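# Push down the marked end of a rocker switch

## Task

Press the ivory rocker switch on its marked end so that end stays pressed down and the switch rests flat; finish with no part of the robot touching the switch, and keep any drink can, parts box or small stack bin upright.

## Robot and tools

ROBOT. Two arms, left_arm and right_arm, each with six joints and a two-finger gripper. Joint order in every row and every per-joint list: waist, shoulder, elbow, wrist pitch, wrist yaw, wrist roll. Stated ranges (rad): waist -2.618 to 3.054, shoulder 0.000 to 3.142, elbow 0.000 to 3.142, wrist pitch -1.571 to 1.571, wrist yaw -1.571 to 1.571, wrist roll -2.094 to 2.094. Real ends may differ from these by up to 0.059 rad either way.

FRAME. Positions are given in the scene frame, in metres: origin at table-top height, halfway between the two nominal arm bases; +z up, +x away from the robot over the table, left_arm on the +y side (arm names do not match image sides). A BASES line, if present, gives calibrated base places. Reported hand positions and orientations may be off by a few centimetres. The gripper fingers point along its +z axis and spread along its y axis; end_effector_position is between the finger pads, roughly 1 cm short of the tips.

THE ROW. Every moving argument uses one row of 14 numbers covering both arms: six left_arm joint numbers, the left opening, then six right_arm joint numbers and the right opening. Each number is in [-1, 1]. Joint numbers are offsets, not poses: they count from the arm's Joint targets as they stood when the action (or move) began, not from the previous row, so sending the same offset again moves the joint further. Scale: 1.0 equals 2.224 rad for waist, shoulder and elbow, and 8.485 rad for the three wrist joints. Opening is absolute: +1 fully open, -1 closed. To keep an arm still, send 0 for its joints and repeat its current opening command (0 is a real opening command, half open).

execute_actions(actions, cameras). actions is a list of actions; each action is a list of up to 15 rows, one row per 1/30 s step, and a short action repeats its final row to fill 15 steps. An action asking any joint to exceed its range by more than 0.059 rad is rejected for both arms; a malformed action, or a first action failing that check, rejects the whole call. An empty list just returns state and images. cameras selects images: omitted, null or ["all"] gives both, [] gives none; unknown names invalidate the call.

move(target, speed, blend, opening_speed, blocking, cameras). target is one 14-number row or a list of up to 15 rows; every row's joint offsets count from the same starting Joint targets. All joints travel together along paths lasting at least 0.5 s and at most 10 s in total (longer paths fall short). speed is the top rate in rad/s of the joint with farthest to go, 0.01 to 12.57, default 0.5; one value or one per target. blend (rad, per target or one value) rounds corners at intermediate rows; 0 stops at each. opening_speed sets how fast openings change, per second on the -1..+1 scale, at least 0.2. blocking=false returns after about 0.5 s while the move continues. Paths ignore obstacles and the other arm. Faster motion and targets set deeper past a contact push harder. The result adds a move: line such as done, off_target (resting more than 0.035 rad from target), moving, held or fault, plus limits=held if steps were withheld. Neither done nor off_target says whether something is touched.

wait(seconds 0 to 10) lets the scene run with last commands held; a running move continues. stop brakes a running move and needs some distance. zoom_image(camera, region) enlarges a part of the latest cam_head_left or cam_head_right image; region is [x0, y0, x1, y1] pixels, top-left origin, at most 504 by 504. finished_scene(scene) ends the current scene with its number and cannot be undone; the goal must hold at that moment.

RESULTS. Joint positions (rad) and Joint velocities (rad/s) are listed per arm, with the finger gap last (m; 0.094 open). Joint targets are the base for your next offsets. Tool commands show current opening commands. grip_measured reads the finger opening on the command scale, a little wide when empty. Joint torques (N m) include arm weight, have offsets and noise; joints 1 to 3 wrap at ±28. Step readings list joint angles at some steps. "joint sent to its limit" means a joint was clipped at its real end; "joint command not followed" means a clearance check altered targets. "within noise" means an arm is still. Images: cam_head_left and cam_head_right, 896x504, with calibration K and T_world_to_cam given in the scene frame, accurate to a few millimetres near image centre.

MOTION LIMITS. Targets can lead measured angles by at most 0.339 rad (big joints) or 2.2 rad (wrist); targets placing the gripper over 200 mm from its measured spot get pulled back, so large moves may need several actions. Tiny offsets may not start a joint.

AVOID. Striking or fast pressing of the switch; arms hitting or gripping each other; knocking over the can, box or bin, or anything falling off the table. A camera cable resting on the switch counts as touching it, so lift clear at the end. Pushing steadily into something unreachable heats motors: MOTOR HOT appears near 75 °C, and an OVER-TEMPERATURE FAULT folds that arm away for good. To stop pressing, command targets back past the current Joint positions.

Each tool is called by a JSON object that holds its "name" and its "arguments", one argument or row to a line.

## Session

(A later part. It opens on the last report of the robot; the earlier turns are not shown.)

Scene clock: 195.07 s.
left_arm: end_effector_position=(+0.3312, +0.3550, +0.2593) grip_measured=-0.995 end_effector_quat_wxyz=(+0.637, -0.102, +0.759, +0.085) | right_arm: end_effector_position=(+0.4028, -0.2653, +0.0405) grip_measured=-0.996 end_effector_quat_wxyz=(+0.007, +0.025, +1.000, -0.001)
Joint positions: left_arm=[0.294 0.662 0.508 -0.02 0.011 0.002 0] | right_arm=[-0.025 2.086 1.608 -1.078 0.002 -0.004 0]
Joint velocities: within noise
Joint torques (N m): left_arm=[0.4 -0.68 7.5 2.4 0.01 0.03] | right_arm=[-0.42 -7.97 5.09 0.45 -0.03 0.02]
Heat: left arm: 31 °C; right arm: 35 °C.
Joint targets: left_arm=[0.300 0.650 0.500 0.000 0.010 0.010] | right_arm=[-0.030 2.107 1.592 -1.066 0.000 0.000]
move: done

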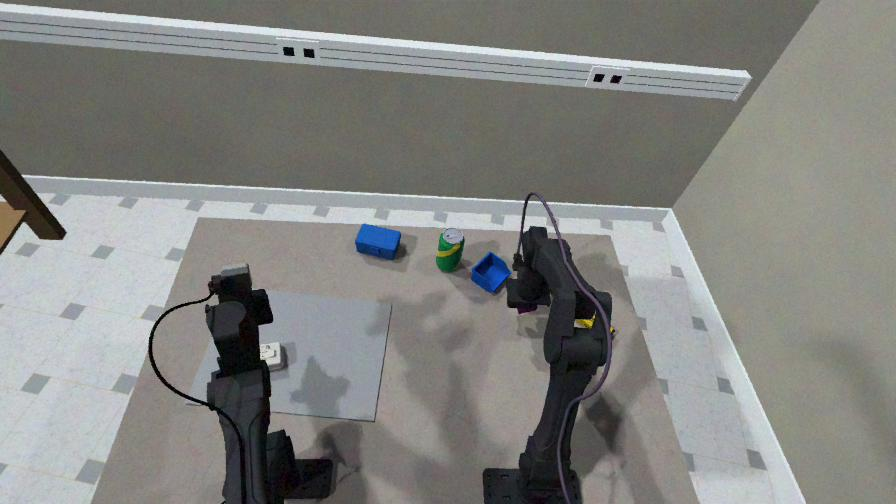

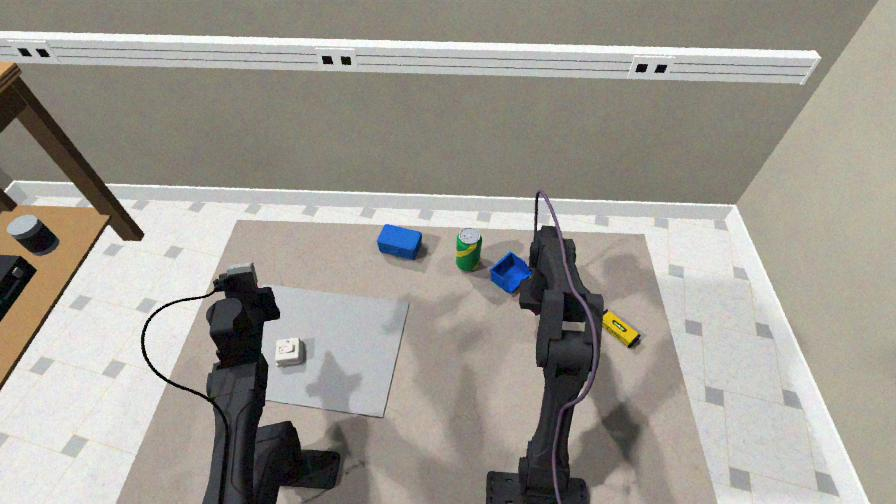

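{"name": "move", "arguments": {
  "target": [0, 0, 0, 0, 0, 0, -1, 0, 0.00616, -0.01808, 0.00634, 0, 0, -1],
  "speed": 0.1,
  "cameras": []
}}

{"name": "move", "arguments": {
  "target": [0, 0, 0, 0, 0, 0, -1, 0, 0.00308, -0.00904, 0.00317, 0, 0, -1],
  "speed": 0.06,
  "cameras": []
}}

{"name": "move", "arguments": {
  "target": [0, 0, 0, 0, 0, 0, -1, 0, 0.00308, -0.00904, 0.00317, 0, 0, -1],
  "speed": 0.06,
  "cameras": []
}}

Scene clock: 197.97 s.
left_arm: end_effector_position=(+0.3312, +0.3550, +0.2593) grip_measured=-0.995 end_effector_quat_wxyz=(+0.637, -0.102, +0.759, +0.085) | right_arm: end_effector_position=(+0.4031, -0.2653, +0.0273) grip_measured=-0.996 end_effector_quat_wxyz=(+0.010, +0.025, +1.000, -0.001)
Joint positions: left_arm=[0.294 0.662 0.508 -0.02 0.011 0.002 0] | right_arm=[-0.025 2.096 1.57 -1.025 0.002 -0.004 0]
Joint velocities: within noise
Joint torques (N m): left_arm=[0.31 -0.7 7.73 2.41 0.03 0.05] | right_arm=[-0.42 -7.76 4.89 0.51 -0.03 0.02]
Heat: left arm: 31 °C; right arm: 34 °C.
Joint targets: left_arm=[0.300 0.650 0.500 0.000 0.010 0.010] | right_arm=[-0.030 2.121 1.552 -1.012 0.000 0.000]
move: done
No camera images: "cameras" was empty.

Scene clock: 198.83 s.
left_arm: end_effector_position=(+0.3312, +0.3550, +0.2594) grip_measured=-0.995 end_effector_quat_wxyz=(+0.637, -0.102, +0.759, +0.085) | right_arm: end_effector_position=(+0.4028, -0.2653, +0.0205) grip_measured=-0.996 end_effector_quat_wxyz=(+0.010, +0.025, +1.000, -0.001)
Joint positions: left_arm=[0.294 0.662 0.508 -0.02 0.011 0.002 0] | right_arm=[-0.025 2.102 1.55 -0.999 0.002 -0.004 0]
Joint velocities: within noise
Joint torques (N m): left_arm=[0.43 -0.65 7.68 2.42 0.03 0.07] | right_arm=[-0.42 -7.71 4.81 0.46 -0.03 0.02]
Heat: left arm: 31 °C; right arm: 34 °C.
Joint targets: left_arm=[0.300 0.650 0.500 0.000 0.010 0.010] | right_arm=[-0.030 2.127 1.532 -0.985 0.000 0.000]
move: done
No camera images: "cameras" was empty.

Scene clock: 199.77 s.
left_arm: end_effector_position=(+0.3312, +0.3550, +0.2594) grip_measured=-0.995 end_effector_quat_wxyz=(+0.637, -0.102, +0.759, +0.085) | right_arm: end_effector_position=(+0.4022, -0.2653, +0.0131) grip_measured=-0.996 end_effector_quat_wxyz=(+0.010, +0.025, +1.000, -0.001)
Joint positions: left_arm=[0.294 0.662 0.508 -0.02 0.011 0.002 0] | right_arm=[-0.025 2.109 1.53 -0.972 0.002 -0.004 0]
Joint velocities: within noise
Joint torques (N m): left_arm=[0.47 -0.85 7.58 2.4 -0.02 0.06] | right_arm=[-0.43 -7.73 4.78 0.55 -0.03 0.02]
Heat: left arm: 31 °C; right arm: 34 °C.
Joint targets: left_arm=[0.300 0.650 0.500 0.000 0.010 0.010] | right_arm=[-0.030 2.134 1.512 -0.958 0.000 0.000]
move: done
No camera images: "cameras" was empty.

{"name": "move", "arguments": {
  "target": [0, 0, 0, 0, 0, 0, -1, 0, 0.00164, -0.00482, 0.00169, 0, 0, -1],
  "speed": 0.05,
  "cameras": []
}}

{"name": "move", "arguments": {
  "target": [0, 0, 0, 0, 0, 0, -1, 0, 0.00164, -0.00482, 0.00169, 0, 0, -1],
  "speed": 0.05,
  "cameras": []
}}

{"name": "move", "arguments": {
  "target": [0, 0, 0, 0, 0, 0, -1, 0, 0.00164, -0.00482, 0.00169, 0, 0, -1],
  "speed": 0.05,
  "cameras": []
}}

Scene clock: 202.07 s.
left_arm: end_effector_position=(+0.3312, +0.3550, +0.2594) grip_measured=-0.995 end_effector_quat_wxyz=(+0.637, -0.102, +0.759, +0.085) | right_arm: end_effector_position=(+0.4021, -0.2653, +0.0106) grip_measured=-0.996 end_effector_quat_wxyz=(+0.012, +0.025, +1.000, -0.002)
Joint positions: left_arm=[0.294 0.662 0.508 -0.02 0.011 0.002 0] | right_arm=[-0.025 2.109 1.519 -0.957 0.002 -0.004 0]
Joint velocities: within noise
Joint torques (N m): left_arm=[0.4 -0.81 7.62 2.41 -0.01 0.07] | right_arm=[-0.42 -7.46 4.75 0.57 -0.03 0.02]
Heat: left arm: 31 °C; right arm: 33 °C.
Joint targets: left_arm=[0.300 0.650 0.500 0.000 0.010 0.010] | right_arm=[-0.030 2.138 1.501 -0.944 0.000 0.000]
move: done
No camera images: "cameras" was empty.

Scene clock: 202.80 s.
left_arm: end_effector_position=(+0.3312, +0.3550, +0.2594) grip_measured=-0.995 end_effector_quat_wxyz=(+0.637, -0.102, +0.759, +0.085) | right_arm: end_effector_position=(+0.4012, -0.2652, +0.0055) grip_measured=-0.996 end_effector_quat_wxyz=(+0.010, +0.025, +1.000, -0.001)
Joint positions: left_arm=[0.294 0.662 0.508 -0.02 0.011 0.002 0] | right_arm=[-0.025 2.116 1.509 -0.944 0.002 -0.004 0]
Joint velocities: within noise
Joint torques (N m): left_arm=[0.38 -0.77 7.71 2.42 0.01 0.03] | right_arm=[-0.42 -7.82 4.72 0.52 -0.03 0.01]
Heat: left arm: 31 °C; right arm: 33 °C.
Joint targets: left_arm=[0.300 0.650 0.500 0.000 0.010 0.010] | right_arm=[-0.030 2.141 1.490 -0.930 0.000 0.000]
move: done
No camera images: "cameras" was empty.

Scene clock: 203.50 s.
left_arm: end_effector_position=(+0.3312, +0.3550, +0.2594) grip_measured=-0.995 end_effector_quat_wxyz=(+0.637, -0.102, +0.759, +0.085) | right_arm: end_effector_position=(+0.4022, -0.2653, +0.0051) grip_measured=-0.996 end_effector_quat_wxyz=(+0.012, +0.025, +1.000, -0.002)
Joint positions: left_arm=[0.294 0.662 0.508 -0.02 0.011 0.002 0] | right_arm=[-0.025 2.116 1.507 -0.938 0.002 -0.004 0]
Joint velocities: within noise
Joint torques (N m): left_arm=[0.43 -0.66 7.68 2.42 0.01 0.05] | right_arm=[-0.43 -7.47 3.97 0.64 -0.03 0.02]
Heat: left arm: 31 °C; right arm: 33 °C.
Joint targets: left_arm=[0.300 0.650 0.500 0.000 0.010 0.010] | right_arm=[-0.030 2.145 1.480 -0.915 0.000 0.000]
move: done
No camera images: "cameras" was empty.

{"name": "move", "arguments": {
  "target": [
    [0, 0, 0, 0, 0, 0, -1, 0, -0.0517, 0.0809, -0.0312, 0, 0, -1],
    [0, 0, 0, 0, 0, 0, -1, 0, -0.6722, -0.4406, 0.1078, 0, 0, -1]
  ],
  "speed": [0.5, 1.0],
  "blend": 0.05,
  "cameras": []
}}

{"name": "move", "arguments": {
  "target": [-0.1821, 0.6421, 0.5400, -0.1401, 0, 0, -1, 0, 0, 0, 0, 0, 0, -1],
  "speed": 0.8
}}

{"name": "zoom_image", "arguments": {
  "camera": "cam_head_right",
  "region": [290, 250, 410, 350]
}}

{"name": "zoom_image", "arguments": {
  "camera": "cam_head_left",
  "region": [270, 250, 390, 350]
}}

Scene clock: 210.10 s.
left_arm: end_effector_position=(+0.3312, +0.3550, +0.2594) grip_measured=-0.995 end_effector_quat_wxyz=(+0.637, -0.102, +0.759, +0.085) | right_arm: end_effector_position=(+0.3118, -0.2603, +0.2678) grip_measured=-0.996 end_effector_quat_wxyz=(+0.650, +0.020, +0.760, -0.020)
Joint positions: left_arm=[0.294 0.662 0.508 -0.02 0.011 0.002 0] | right_arm=[-0.025 0.658 0.523 -0.02 0.002 -0.004 0]
Joint velocities: within noise
Joint torques (N m): left_arm=[0.51 -0.75 7.64 2.42 0.03 0.04] | right_arm=[-0.4 -0.08 6.16 2.34 -0.03 0.01]
Heat: left arm: 32 °C; right arm: 33 °C.
Joint targets: left_arm=[0.300 0.650 0.500 0.000 0.010 0.010] | right_arm=[-0.030 0.650 0.500 -0.001 0.000 0.000]
move: done
No camera images: "cameras" was empty.

Scene clock: 212.77 s.
left_arm: end_effector_position=(+0.4262, +0.2229, +0.0657) grip_measured=-0.995 end_effector_quat_wxyz=(+0.001, +0.062, +0.998, -0.005) | right_arm: end_effector_position=(+0.3118, -0.2603, +0.2680) grip_measured=-0.996 end_effector_quat_wxyz=(+0.650, +0.020, +0.759, -0.020)
Joint positions: left_arm=[-0.104 2.062 1.674 -1.18 0.011 0.002 0] | right_arm=[-0.025 0.658 0.523 -0.019 0.002 -0.004 0]
Joint velocities: within noise
Joint torques (N m): left_arm=[-0.1 -8.65 9.25 0.48 0.03 0.05] | right_arm=[-0.42 -0.08 6.16 2.32 -0.04 0.02]
Heat: left arm: 31 °C; right arm: 33 °C.
Joint targets: left_arm=[-0.105 2.078 1.701 -1.189 0.010 0.010] | right_arm=[-0.030 0.650 0.500 -0.001 0.000 0.000]
move: done

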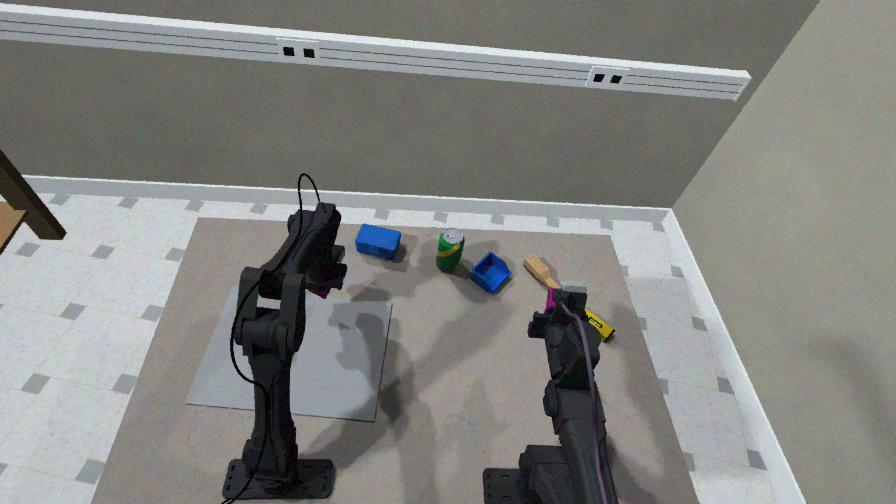

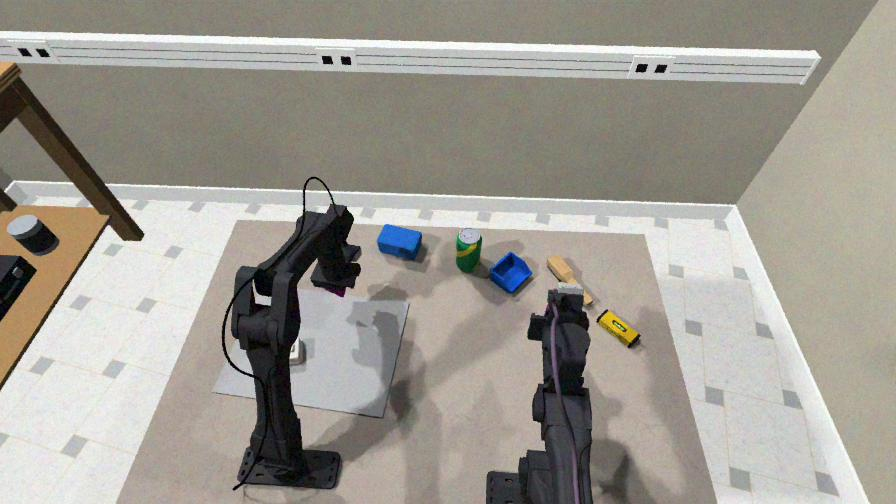

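Scaled by 4.200 from the camera's 896x504 image, which has a finer 1280x720 frame.

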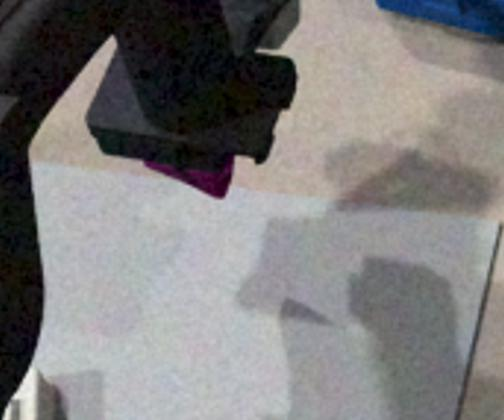

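Scaled by 4.200 from the camera's 896x504 image, which has a finer 1280x720 frame.

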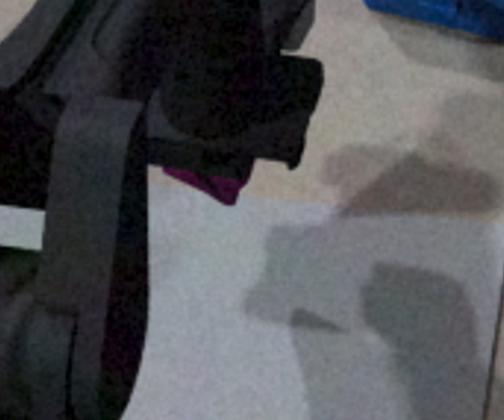

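{"name": "move", "arguments": {
  "target": [0, 0.01664, -0.0634, 0.01992, 0, 0, -1, 0, 0, 0, 0, 0, 0, -1],
  "speed": 0.15,
  "cameras": []
}}

{"name": "move", "arguments": {
  "target": [0, 0.00308, -0.00904, 0.00317, 0, 0, -1, 0, 0, 0, 0, 0, 0, -1],
  "speed": 0.06,
  "cameras": []
}}

{"name": "move", "arguments": {
  "target": [0, 0.00164, -0.00482, 0.00169, 0, 0, -1, 0, 0, 0, 0, 0, 0, -1],
  "speed": 0.05,
  "cameras": []
}}

Scene clock: 217.53 s.
left_arm: end_effector_position=(+0.4271, +0.2228, +0.0278) grip_measured=-0.995 end_effector_quat_wxyz=(+0.004, +0.062, +0.998, -0.006) | right_arm: end_effector_position=(+0.3118, -0.2603, +0.2680) grip_measured=-0.996 end_effector_quat_wxyz=(+0.650, +0.020, +0.759, -0.020)
Joint positions: left_arm=[-0.104 2.092 1.565 -1.035 0.011 0.002 0] | right_arm=[-0.025 0.658 0.523 -0.019 0.002 -0.004 0]
Joint velocities: within noise
Joint torques (N m): left_arm=[-0.1 -8.06 5.98 0.69 0.03 0.05] | right_arm=[-0.42 -0.06 6.16 2.32 -0.03 0.02]
Heat: left arm: 30 °C; right arm: 33 °C.
Joint targets: left_arm=[-0.105 2.115 1.560 -1.020 0.010 0.010] | right_arm=[-0.030 0.650 0.500 -0.001 0.000 0.000]
move: done
No camera images: "cameras" was empty.

Scene clock: 218.43 s.
left_arm: end_effector_position=(+0.4277, +0.2227, +0.0234) grip_measured=-0.995 end_effector_quat_wxyz=(+0.008, +0.062, +0.998, -0.006) | right_arm: end_effector_position=(+0.3118, -0.2603, +0.2680) grip_measured=-0.996 end_effector_quat_wxyz=(+0.650, +0.020, +0.759, -0.020)
Joint positions: left_arm=[-0.104 2.092 1.546 -1.008 0.011 0.002 0] | right_arm=[-0.025 0.658 0.523 -0.019 0.002 -0.004 0]
Joint velocities: within noise
Joint torques (N m): left_arm=[-0.14 -7.62 6.02 0.69 0.01 0.06] | right_arm=[-0.4 -0.08 6.16 2.33 -0.04 0.02]
Heat: left arm: 30 °C; right arm: 33 °C.
Joint targets: left_arm=[-0.105 2.122 1.539 -0.993 0.010 0.010] | right_arm=[-0.030 0.650 0.500 -0.001 0.000 0.000]
move: done
No camera images: "cameras" was empty.

Scene clock: 219.27 s.
left_arm: end_effector_position=(+0.4270, +0.2228, +0.0178) grip_measured=-0.995 end_effector_quat_wxyz=(+0.006, +0.062, +0.998, -0.006) | right_arm: end_effector_position=(+0.3118, -0.2603, +0.2680) grip_measured=-0.996 end_effector_quat_wxyz=(+0.650, +0.020, +0.759, -0.020)
Joint positions: left_arm=[-0.104 2.1 1.536 -0.994 0.011 0.002 0] | right_arm=[-0.025 0.658 0.523 -0.019 0.002 -0.004 0]
Joint velocities: within noise
Joint torques (N m): left_arm=[-0.01 -8.03 5.85 0.68 0.01 0.07] | right_arm=[-0.42 -0.08 6.16 2.33 -0.03 0.01]
Heat: left arm: 30 °C; right arm: 33 °C.
Joint targets: left_arm=[-0.105 2.126 1.529 -0.979 0.010 0.010] | right_arm=[-0.030 0.650 0.500 -0.001 0.000 0.000]
move: done
No camera images: "cameras" was empty.

{"name": "move", "arguments": {
  "target": [0, 0.00164, -0.00482, 0.00169, 0, 0, -1, 0, 0, 0, 0, 0, 0, -1],
  "speed": 0.05,
  "cameras": []
}}

{"name": "move", "arguments": {
  "target": [0, 0.00164, -0.00482, 0.00169, 0, 0, -1, 0, 0, 0, 0, 0, 0, -1],
  "speed": 0.05,
  "cameras": []
}}

{"name": "move", "arguments": {
  "target": [0, 0.00164, -0.00482, 0.00169, 0, 0, -1, 0, 0, 0, 0, 0, 0, -1],
  "speed": 0.05,
  "cameras": []
}}

{"name": "move", "arguments": {
  "target": [0, 0.00164, -0.00482, 0.00169, 0, 0, -1, 0, 0, 0, 0, 0, 0, -1],
  "speed": 0.05,
  "cameras": []
}}

Scene clock: 221.67 s.
left_arm: end_effector_position=(+0.4270, +0.2228, +0.0153) grip_measured=-0.995 end_effector_quat_wxyz=(+0.008, +0.062, +0.998, -0.006) | right_arm: end_effector_position=(+0.3119, -0.2603, +0.2681) grip_measured=-0.996 end_effector_quat_wxyz=(+0.650, +0.020, +0.759, -0.020)
Joint positions: left_arm=[-0.104 2.1 1.525 -0.98 0.011 0.002 0] | right_arm=[-0.025 0.658 0.523 -0.019 0.002 -0.004 0]
Joint velocities: within noise
Joint torques (N m): left_arm=[-0.12 -7.72 5.86 0.73 0.01 0.05] | right_arm=[-0.42 -0.08 6.16 2.33 -0.04 0.02]
Heat: left arm: 29 °C; right arm: 34 °C.
Joint targets: left_arm=[-0.105 2.129 1.518 -0.964 0.010 0.010] | right_arm=[-0.030 0.650 0.500 0.000 0.000 0.000]
move: done
No camera images: "cameras" was empty.

Scene clock: 222.37 s.
left_arm: end_effector_position=(+0.4258, +0.2230, +0.0099) grip_measured=-0.995 end_effector_quat_wxyz=(+0.005, +0.062, +0.998, -0.006) | right_arm: end_effector_position=(+0.3119, -0.2603, +0.2681) grip_measured=-0.996 end_effector_quat_wxyz=(+0.650, +0.020, +0.759, -0.020)
Joint positions: left_arm=[-0.104 2.107 1.514 -0.967 0.011 0.002 0] | right_arm=[-0.025 0.658 0.523 -0.019 0.002 -0.004 0]
Joint velocities: within noise
Joint torques (N m): left_arm=[-0.12 -8.1 5.7 0.71 0.02 0.06] | right_arm=[-0.4 -0.08 6.17 2.33 -0.03 0.02]
Heat: left arm: 29 °C; right arm: 34 °C.
Joint targets: left_arm=[-0.105 2.133 1.507 -0.950 0.010 0.010] | right_arm=[-0.030 0.650 0.500 0.000 0.000 0.000]
move: done
No camera images: "cameras" was empty.

Scene clock: 223.07 s.
left_arm: end_effector_position=(+0.4257, +0.2230, +0.0092) grip_measured=-0.995 end_effector_quat_wxyz=(+0.005, +0.062, +0.998, -0.006) | right_arm: end_effector_position=(+0.3119, -0.2603, +0.2681) grip_measured=-0.996 end_effector_quat_wxyz=(+0.650, +0.020, +0.759, -0.020)
Joint positions: left_arm=[-0.104 2.107 1.512 -0.964 0.011 0.002 0] | right_arm=[-0.025 0.658 0.523 -0.019 0.002 -0.004 0]
Joint velocities: within noise
Joint torques (N m): left_arm=[-0.14 -7.73 5.16 0.82 0 0.06] | right_arm=[-0.42 -0.08 6.15 2.32 -0.03 0.01]
Heat: left arm: 29 °C; right arm: 34 °C.
Joint targets: left_arm=[-0.105 2.137 1.497 -0.936 0.010 0.010] | right_arm=[-0.030 0.650 0.500 -0.001 0.000 0.000]
move: done
No camera images: "cameras" was empty.

Scene clock: 223.77 s.
left_arm: end_effector_position=(+0.4256, +0.2230, +0.0086) grip_measured=-0.995 end_effector_quat_wxyz=(+0.005, +0.062, +0.998, -0.006) | right_arm: end_effector_position=(+0.3119, -0.2603, +0.2681) grip_measured=-0.996 end_effector_quat_wxyz=(+0.650, +0.020, +0.759, -0.020)
Joint positions: left_arm=[-0.104 2.107 1.509 -0.961 0.011 0.002 0] | right_arm=[-0.025 0.658 0.523 -0.019 0.002 -0.004 0]
Joint velocities: within noise
Joint torques (N m): left_arm=[-0.1 -7.53 4.31 0.95 0.03 0.05] | right_arm=[-0.4 -0.06 6.15 2.32 -0.04 0.02]
Heat: left arm: 29 °C; right arm: 34 °C.
Joint targets: left_arm=[-0.105 2.140 1.486 -0.921 0.010 0.010] | right_arm=[-0.030 0.650 0.500 -0.001 0.000 0.000]
move: off_target (left_arm); left_arm: the wrist pitch is farthest, 0.039 rad from its target
No camera images: "cameras" was empty.

{"name": "move", "arguments": {
  "target": [
    [0, -0.0405, 0.0872, -0.0305, 0, 0, -1, 0, 0, 0, 0, 0, 0, -1],
    [0.0540, -0.4676, -0.3534, 0.1085, -0.0179, -0.0065, -1, 0, 0, 0, 0, 0, 0, -1],
    [0.0540, -0.2689, -0.5099, 0.2164, -0.0179, -0.0065, -1, 0.0081, 0.4056, -0.0526, 0.1030, -0.0005, -0.0022, -1]
  ],
  "speed": [0.6, 1.5, 1.5],
  "blend": [0.05, 0.2, 0]
}}

Scene clock: 249.63 s.
left_arm: end_effector_position=(+0.4316, +0.2920, +0.1110) grip_measured=-0.995 end_effector_quat_wxyz=(+0.601, -0.049, +0.797, +0.038) | right_arm: end_effector_position=(+0.4096, -0.2623, +0.1095) grip_measured=-0.996 end_effector_quat_wxyz=(+0.592, +0.013, +0.806, -0.020)
Joint positions: left_arm=[0.008 1.53 0.356 0.894 -0.128 -0.035 0] | right_arm=[-0.017 1.543 0.396 0.843 0.002 -0.017 0]
Joint velocities: within noise
Joint torques (N m): left_arm=[0.36 -3.77 5.75 2.4 -0.17 -0.16] | right_arm=[0.46 -3.78 4.78 2.46 -0.09 -0.03]
Heat: left arm: 28 °C; right arm: 36 °C.
Joint targets: left_arm=[0.015 1.542 0.352 0.915 -0.142 -0.045] | right_arm=[-0.012 1.552 0.383 0.873 -0.004 -0.019]
move: done

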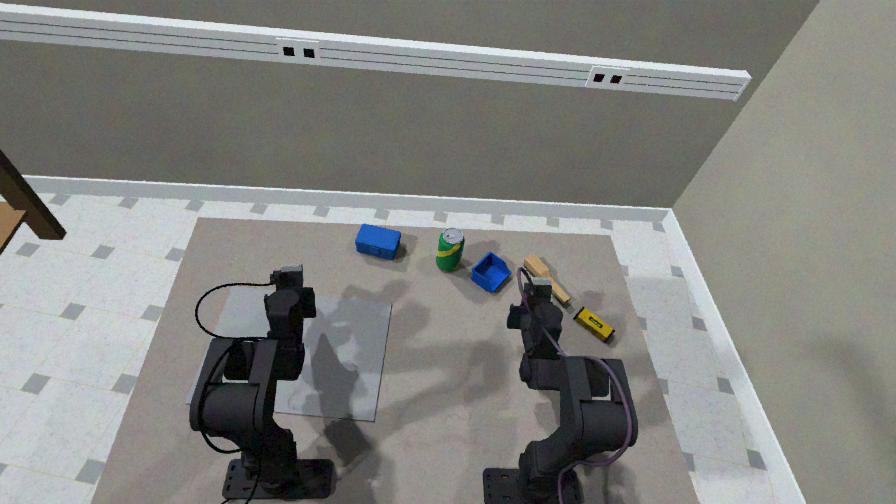

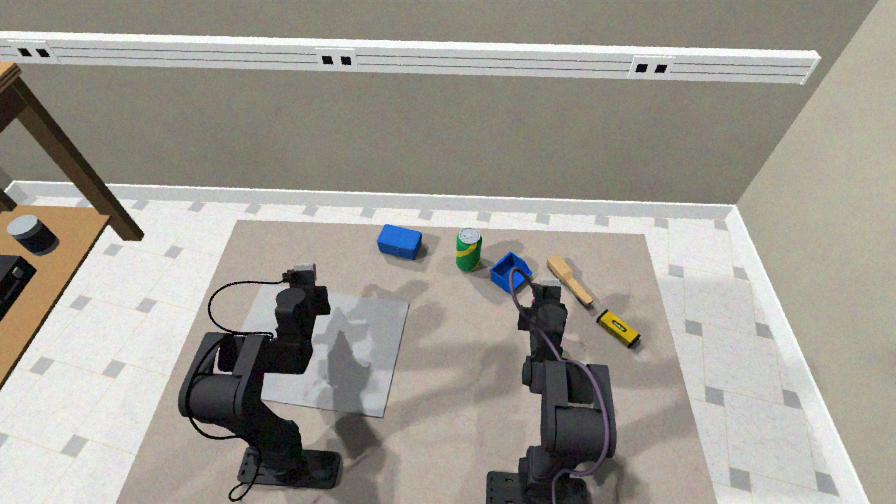

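{"name": "move", "arguments": {
  "target": [
    [0, -0.1987, 0, 0, 0, 0, -1, 0, -0.2032, 0, 0, 0, 0, -1],
    [0.4429, -0.4002, 0, 0, 0.01674, 0.0053, -1, -0.4442, -0.4047, 0, 0, 0.0005, 0.0022, -1]
  ],
  "speed": 2.0,
  "blend": 0.2
}}

{"name": "zoom_image", "arguments": {
  "camera": "cam_head_left",
  "region": [244, 330, 300, 386]
}}

{"name": "zoom_image", "arguments": {
  "camera": "cam_head_right",
  "region": [264, 325, 320, 381]
}}

Scene clock: 256.27 s.
left_arm: end_effector_position=(+0.1830, +0.4959, +0.4037) grip_measured=-0.995 end_effector_quat_wxyz=(+0.783, -0.224, +0.408, +0.413) | right_arm: end_effector_position=(+0.1440, -0.4748, +0.4142) grip_measured=-0.996 end_effector_quat_wxyz=(+0.767, +0.232, +0.406, -0.438)
Joint positions: left_arm=[0.995 0.662 0.351 0.913 -0.009 -0.011 0] | right_arm=[-0.995 0.662 0.396 0.862 0.011 -0.007 0]
Joint velocities: within noise
Joint torques (N m): left_arm=[0.42 -0.17 8.03 1.66 0.12 0.09] | right_arm=[-0.46 0.25 6.41 1.63 -0.14 0.05]
Heat: left arm: 30 °C; right arm: 37 °C.
Joint targets: left_arm=[1.000 0.652 0.352 0.915 0.000 0.000] | right_arm=[-1.000 0.652 0.383 0.873 0.000 0.000]
move: done

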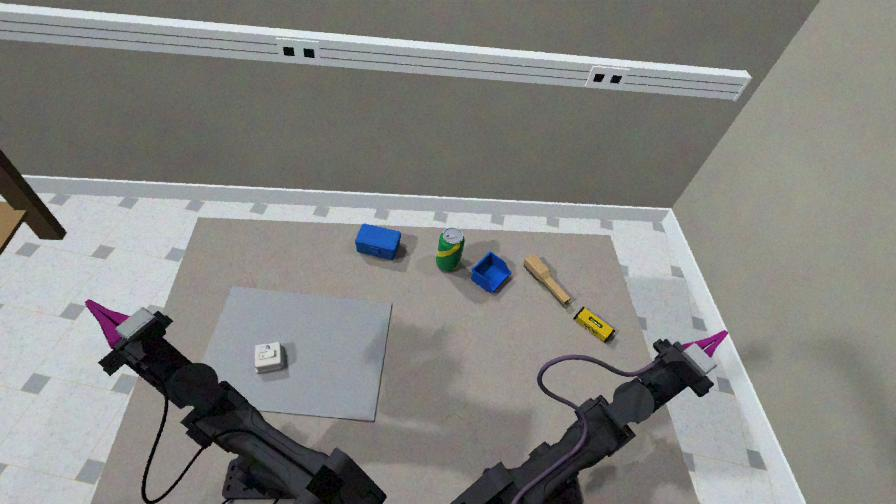

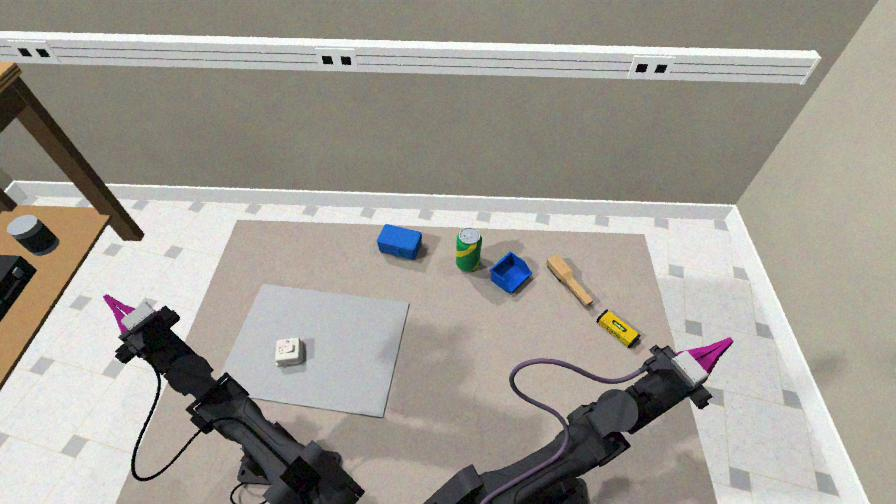

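Scaled by 9.000 from the camera's 896x504 image, which has a finer 1280x720 frame.

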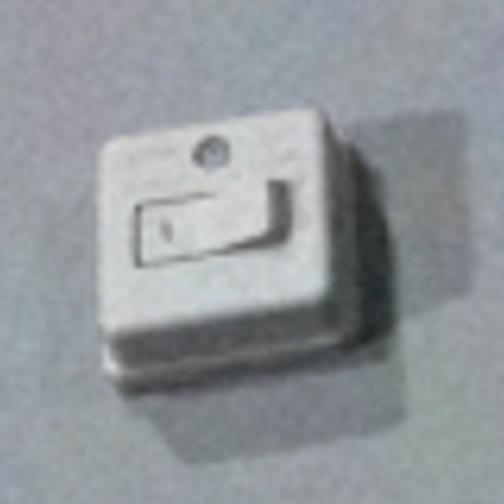

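Scaled by 9.000 from the camera's 896x504 image, which has a finer 1280x720 frame.

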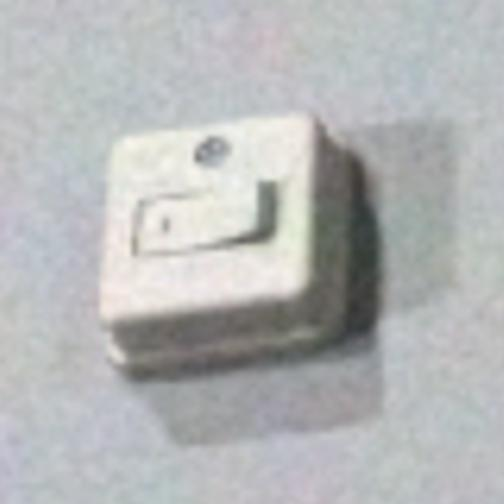

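{"name": "move", "arguments": {
  "target": [
    [-0.3512, 0.4119, 0.3584, -0.2435, 0.00094, 0, -1, 0, 0, 0, 0, 0, 0, -1],
    [-0.3512, 0.4384, 0.2986, -0.2218, 0.00094, 0, -1, 0, 0, 0, 0, 0, 0, -1],
    [-0.3512, 0.4672, 0.2498, -0.2015, 0.00094, 0, -1, 0, 0, 0, 0, 0, 0, -1],
    [-0.3512, 0.4119, 0.3584, -0.2435, 0.00094, 0, -1, 0, 0, 0, 0, 0, 0, -1]
  ],
  "speed": [2.0, 0.5, 0.2, 0.6]
}}

{"name": "zoom_image", "arguments": {
  "camera": "cam_head_right",
  "region": [264, 325, 320, 381]
}}

Scene clock: 265.87 s.
left_arm: end_effector_position=(+0.2913, +0.3260, +0.0768) grip_measured=-0.995 end_effector_quat_wxyz=(-0.021, -0.108, +0.994, -0.003) | right_arm: end_effector_position=(+0.1440, -0.4748, +0.4142) grip_measured=-0.996 end_effector_quat_wxyz=(+0.767, +0.232, +0.406, -0.438)
Joint positions: left_arm=[0.224 1.597 1.127 -1.142 0.003 -0.01 0] | right_arm=[-0.995 0.662 0.396 0.862 0.011 -0.007 0]
Joint velocities: within noise
Joint torques (N m): left_arm=[-0.36 -8.2 8.68 0.39 0.07 0.09] | right_arm=[-0.47 0.27 6.41 1.63 -0.14 0.05]
Heat: left arm: 30 °C; right arm: 36 °C.
Joint targets: left_arm=[0.219 1.568 1.149 -1.151 0.008 0.000] | right_arm=[-1.000 0.652 0.383 0.873 0.000 0.000]
move: done

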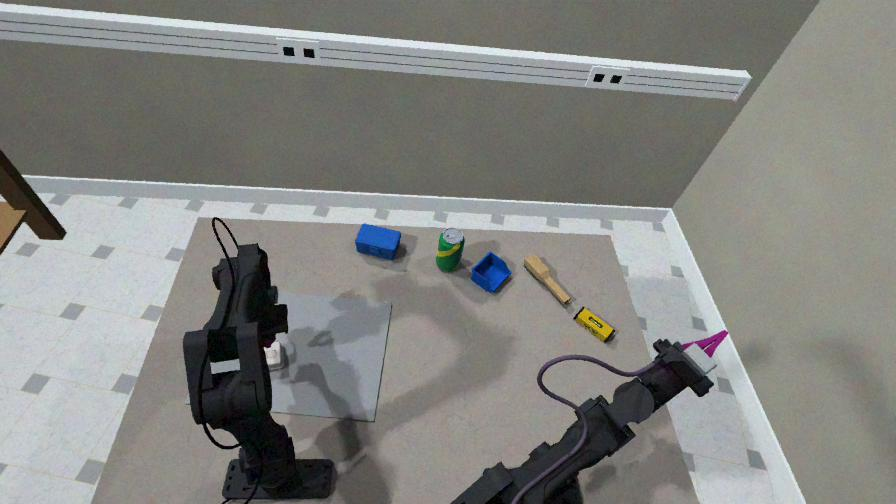

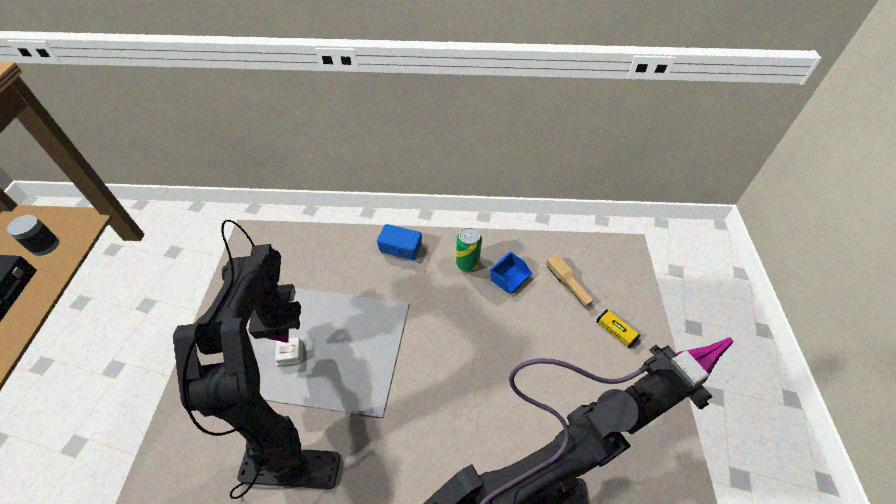

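Scaled by 9.000 from the camera's 896x504 image, which has a finer 1280x720 frame.

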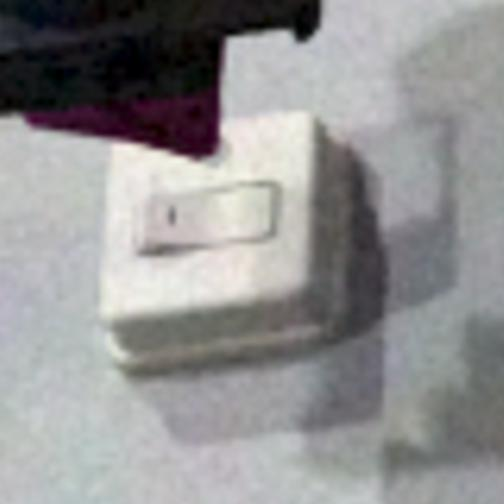

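{"name": "move", "arguments": {
  "target": [0.3512, -0.4119, -0.3584, 0.2435, -0.00094, 0, -1, 0, 0, 0, 0, 0, 0, -1],
  "speed": 2.0
}}

{"name": "zoom_image", "arguments": {
  "camera": "cam_head_left",
  "region": [244, 330, 300, 386]
}}

{"name": "zoom_image", "arguments": {
  "camera": "cam_head_right",
  "region": [264, 325, 320, 381]
}}

Scene clock: 277.77 s.
left_arm: end_effector_position=(+0.1851, +0.4953, +0.4049) grip_measured=-0.995 end_effector_quat_wxyz=(+0.782, -0.221, +0.413, +0.410) | right_arm: end_effector_position=(+0.1440, -0.4748, +0.4142) grip_measured=-0.996 end_effector_quat_wxyz=(+0.767, +0.232, +0.406, -0.438)
Joint positions: left_arm=[0.995 0.661 0.36 0.897 0.003 -0.009 0] | right_arm=[-0.995 0.662 0.396 0.862 0.011 -0.007 0]
Joint velocities: within noise
Joint torques (N m): left_arm=[0.39 -0.13 7.2 1.85 -0.02 0.08] | right_arm=[-0.46 0.27 6.41 1.63 -0.14 0.05]
Heat: left arm: 29 °C; right arm: 36 °C.
Joint targets: left_arm=[1.000 0.652 0.352 0.915 0.000 0.000] | right_arm=[-1.000 0.652 0.383 0.873 0.000 0.000]
move: done

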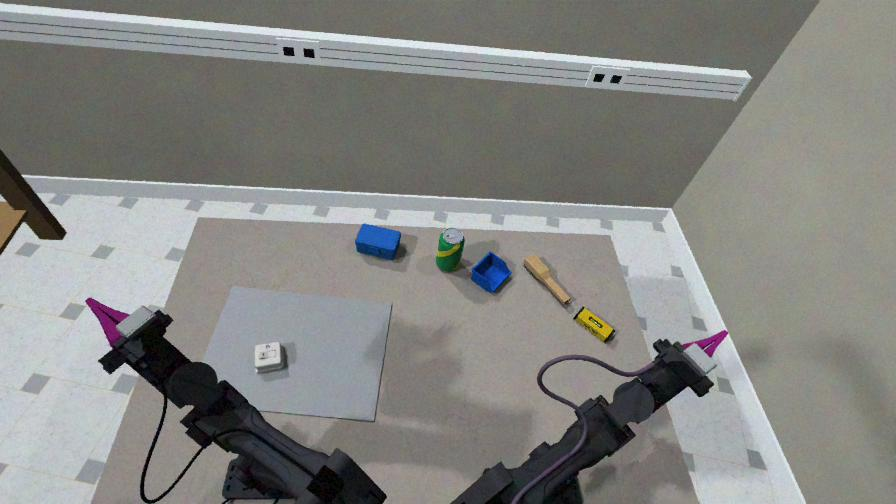

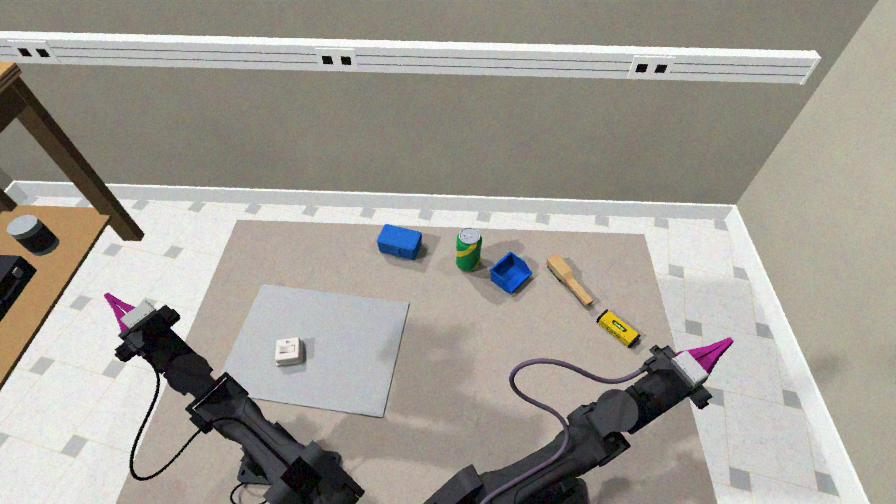

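Scaled by 9.000 from the camera's 896x504 image, which has a finer 1280x720 frame.

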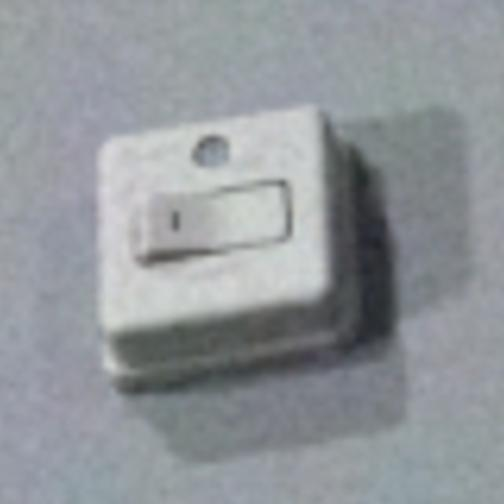

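Scaled by 9.000 from the camera's 896x504 image, which has a finer 1280x720 frame.

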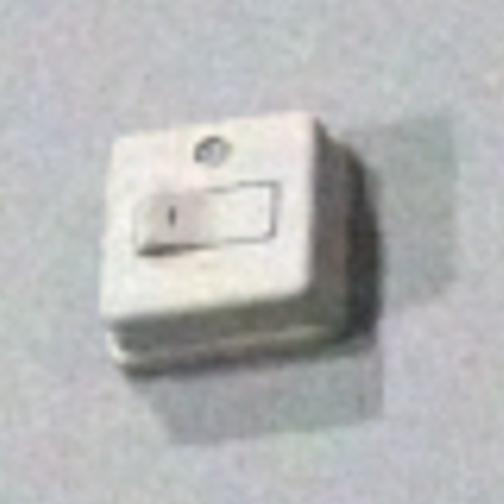

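{"name": "move", "arguments": {
  "target": [
    [-0.3188, 0.4146, 0.3611, -0.2435, 0.00094, 0, -1, 0, 0, 0, 0, 0, 0, -1],
    [-0.3188, 0.4411, 0.3013, -0.2218, 0.00094, 0, -1, 0, 0, 0, 0, 0, 0, -1],
    [-0.3188, 0.4699, 0.2527, -0.2015, 0.00094, 0, -1, 0, 0, 0, 0, 0, 0, -1],
    [-0.3188, 0.4146, 0.3611, -0.2435, 0.00094, 0, -1, 0, 0, 0, 0, 0, 0, -1]
  ],
  "speed": [2.5, 0.6, 0.25, 1.0]
}}

{"name": "zoom_image", "arguments": {
  "camera": "cam_head_right",
  "region": [264, 325, 320, 381]
}}

Scene clock: 284.47 s.
left_arm: end_effector_position=(+0.2891, +0.3446, +0.0779) grip_measured=-0.995 end_effector_quat_wxyz=(-0.018, -0.143, +0.990, -0.005) | right_arm: end_effector_position=(+0.1440, -0.4748, +0.4142) grip_measured=-0.996 end_effector_quat_wxyz=(+0.768, +0.232, +0.406, -0.438)
Joint positions: left_arm=[0.296 1.601 1.136 -1.142 0.005 -0.009 0] | right_arm=[-0.995 0.662 0.396 0.862 0.011 -0.007 0]
Joint velocities: within noise
Joint torques (N m): left_arm=[-0.42 -8.01 8.43 0.37 0.06 0.08] | right_arm=[-0.44 0.27 6.41 1.62 -0.14 0.05]
Heat: left arm: 29 °C; right arm: 36 °C.
Joint targets: left_arm=[0.291 1.574 1.155 -1.151 0.008 0.000] | right_arm=[-1.000 0.652 0.383 0.873 0.000 0.000]
move: done

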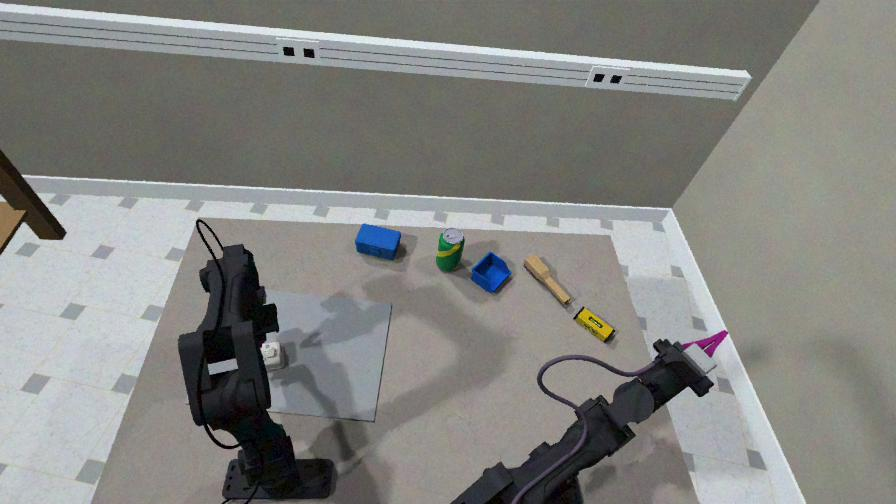

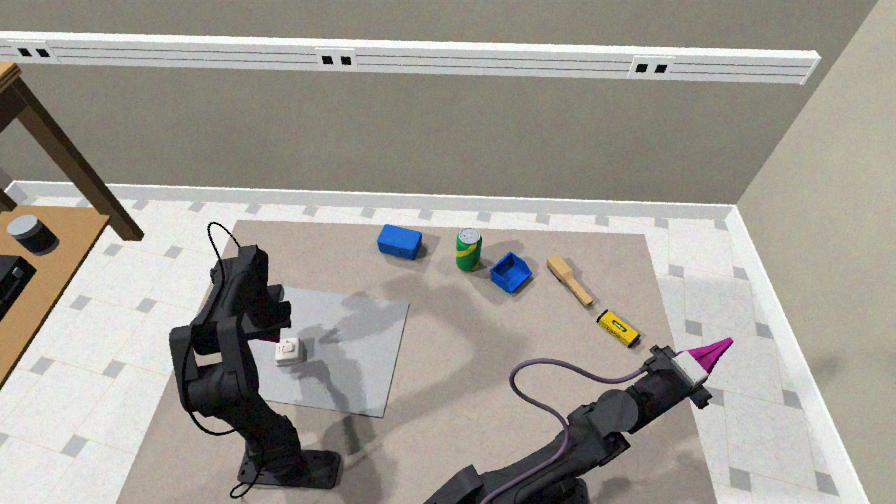

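Scaled by 9.000 from the camera's 896x504 image, which has a finer 1280x720 frame.

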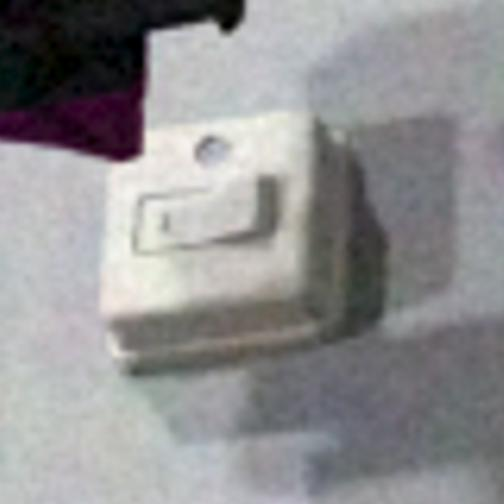

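{"name": "move", "arguments": {
  "target": [
    [0, 0, 0, 0, 0, 0, -1, 0.2217, 0.7172, 0.7406, -0.2619, 0, 0, -1],
    [0, 0, 0, 0, 0, 0, -1, 0.2217, 0.7289, 0.6673, -0.2431, 0, 0, -1]
  ],
  "speed": [2.0, 0.5]
}}

{"name": "zoom_image", "arguments": {
  "camera": "cam_head_left",
  "region": [550, 280, 650, 360]
}}

{"name": "zoom_image", "arguments": {
  "camera": "cam_head_right",
  "region": [570, 280, 670, 360]
}}

Scene clock: 292.03 s.
left_arm: end_effector_position=(+0.2888, +0.3446, +0.0779) grip_measured=-0.995 end_effector_quat_wxyz=(-0.019, -0.143, +0.990, -0.005) | right_arm: end_effector_position=(+0.3791, -0.4658, +0.0405) grip_measured=-0.996 end_effector_quat_wxyz=(-0.004, +0.261, +0.965, -0.003)
Joint positions: left_arm=[0.296 1.601 1.136 -1.144 0.005 -0.009 0] | right_arm=[-0.504 2.256 1.88 -1.201 0.007 -0.006 0]
Joint velocities: within noise
Joint torques (N m): left_arm=[-0.43 -8.02 8.4 0.39 0.08 0.03] | right_arm=[-0.18 -9.5 5.37 0.49 -0.09 0.04]
Heat: left arm: 28 °C; right arm: 36 °C.
Joint targets: left_arm=[0.291 1.574 1.155 -1.151 0.008 0.000] | right_arm=[-0.506 2.273 1.867 -1.189 0.000 0.000]
move: done

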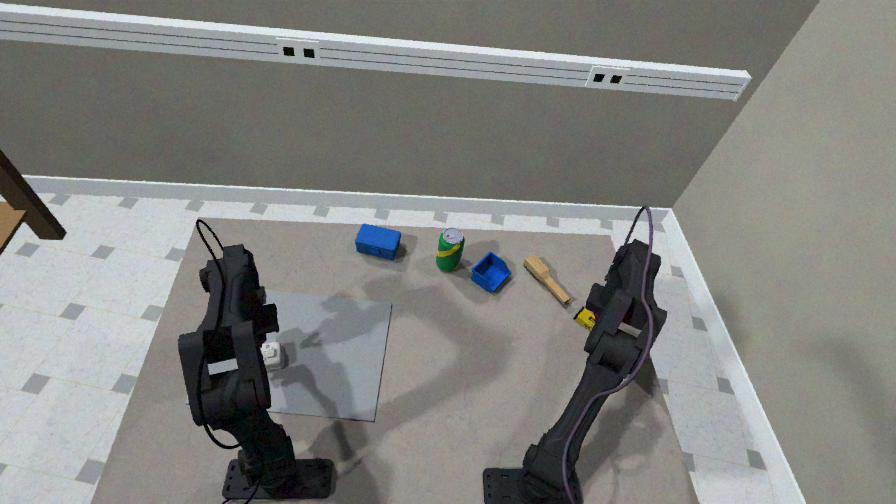

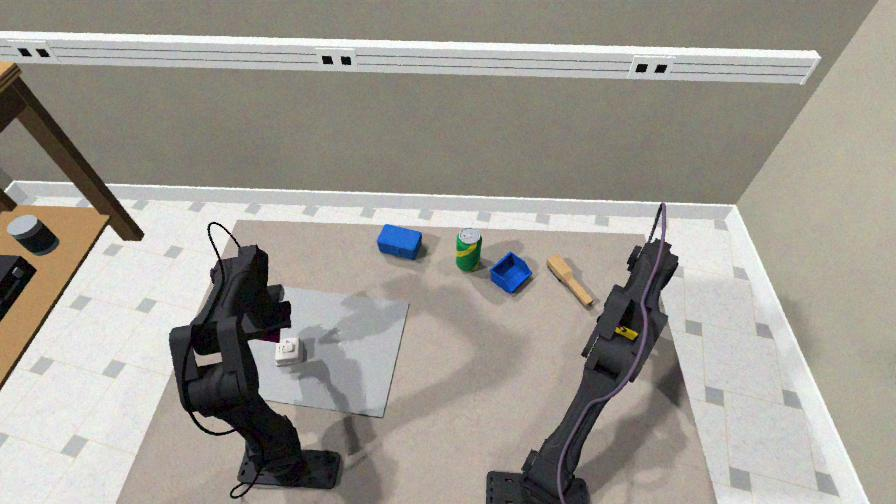

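Scaled by 5.040 from the camera's 896x504 image, which has a finer 1280x720 frame.

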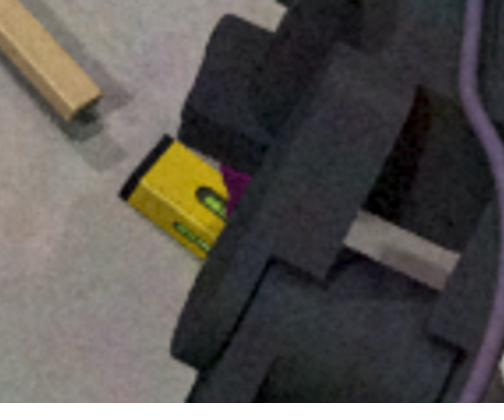

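Scaled by 5.040 from the camera's 896x504 image, which has a finer 1280x720 frame.

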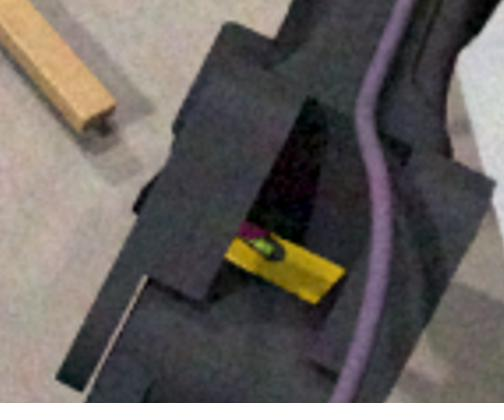

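{"name": "finished_scene", "arguments": {
  "scene": 1
}}

The scene is finished: the task was done.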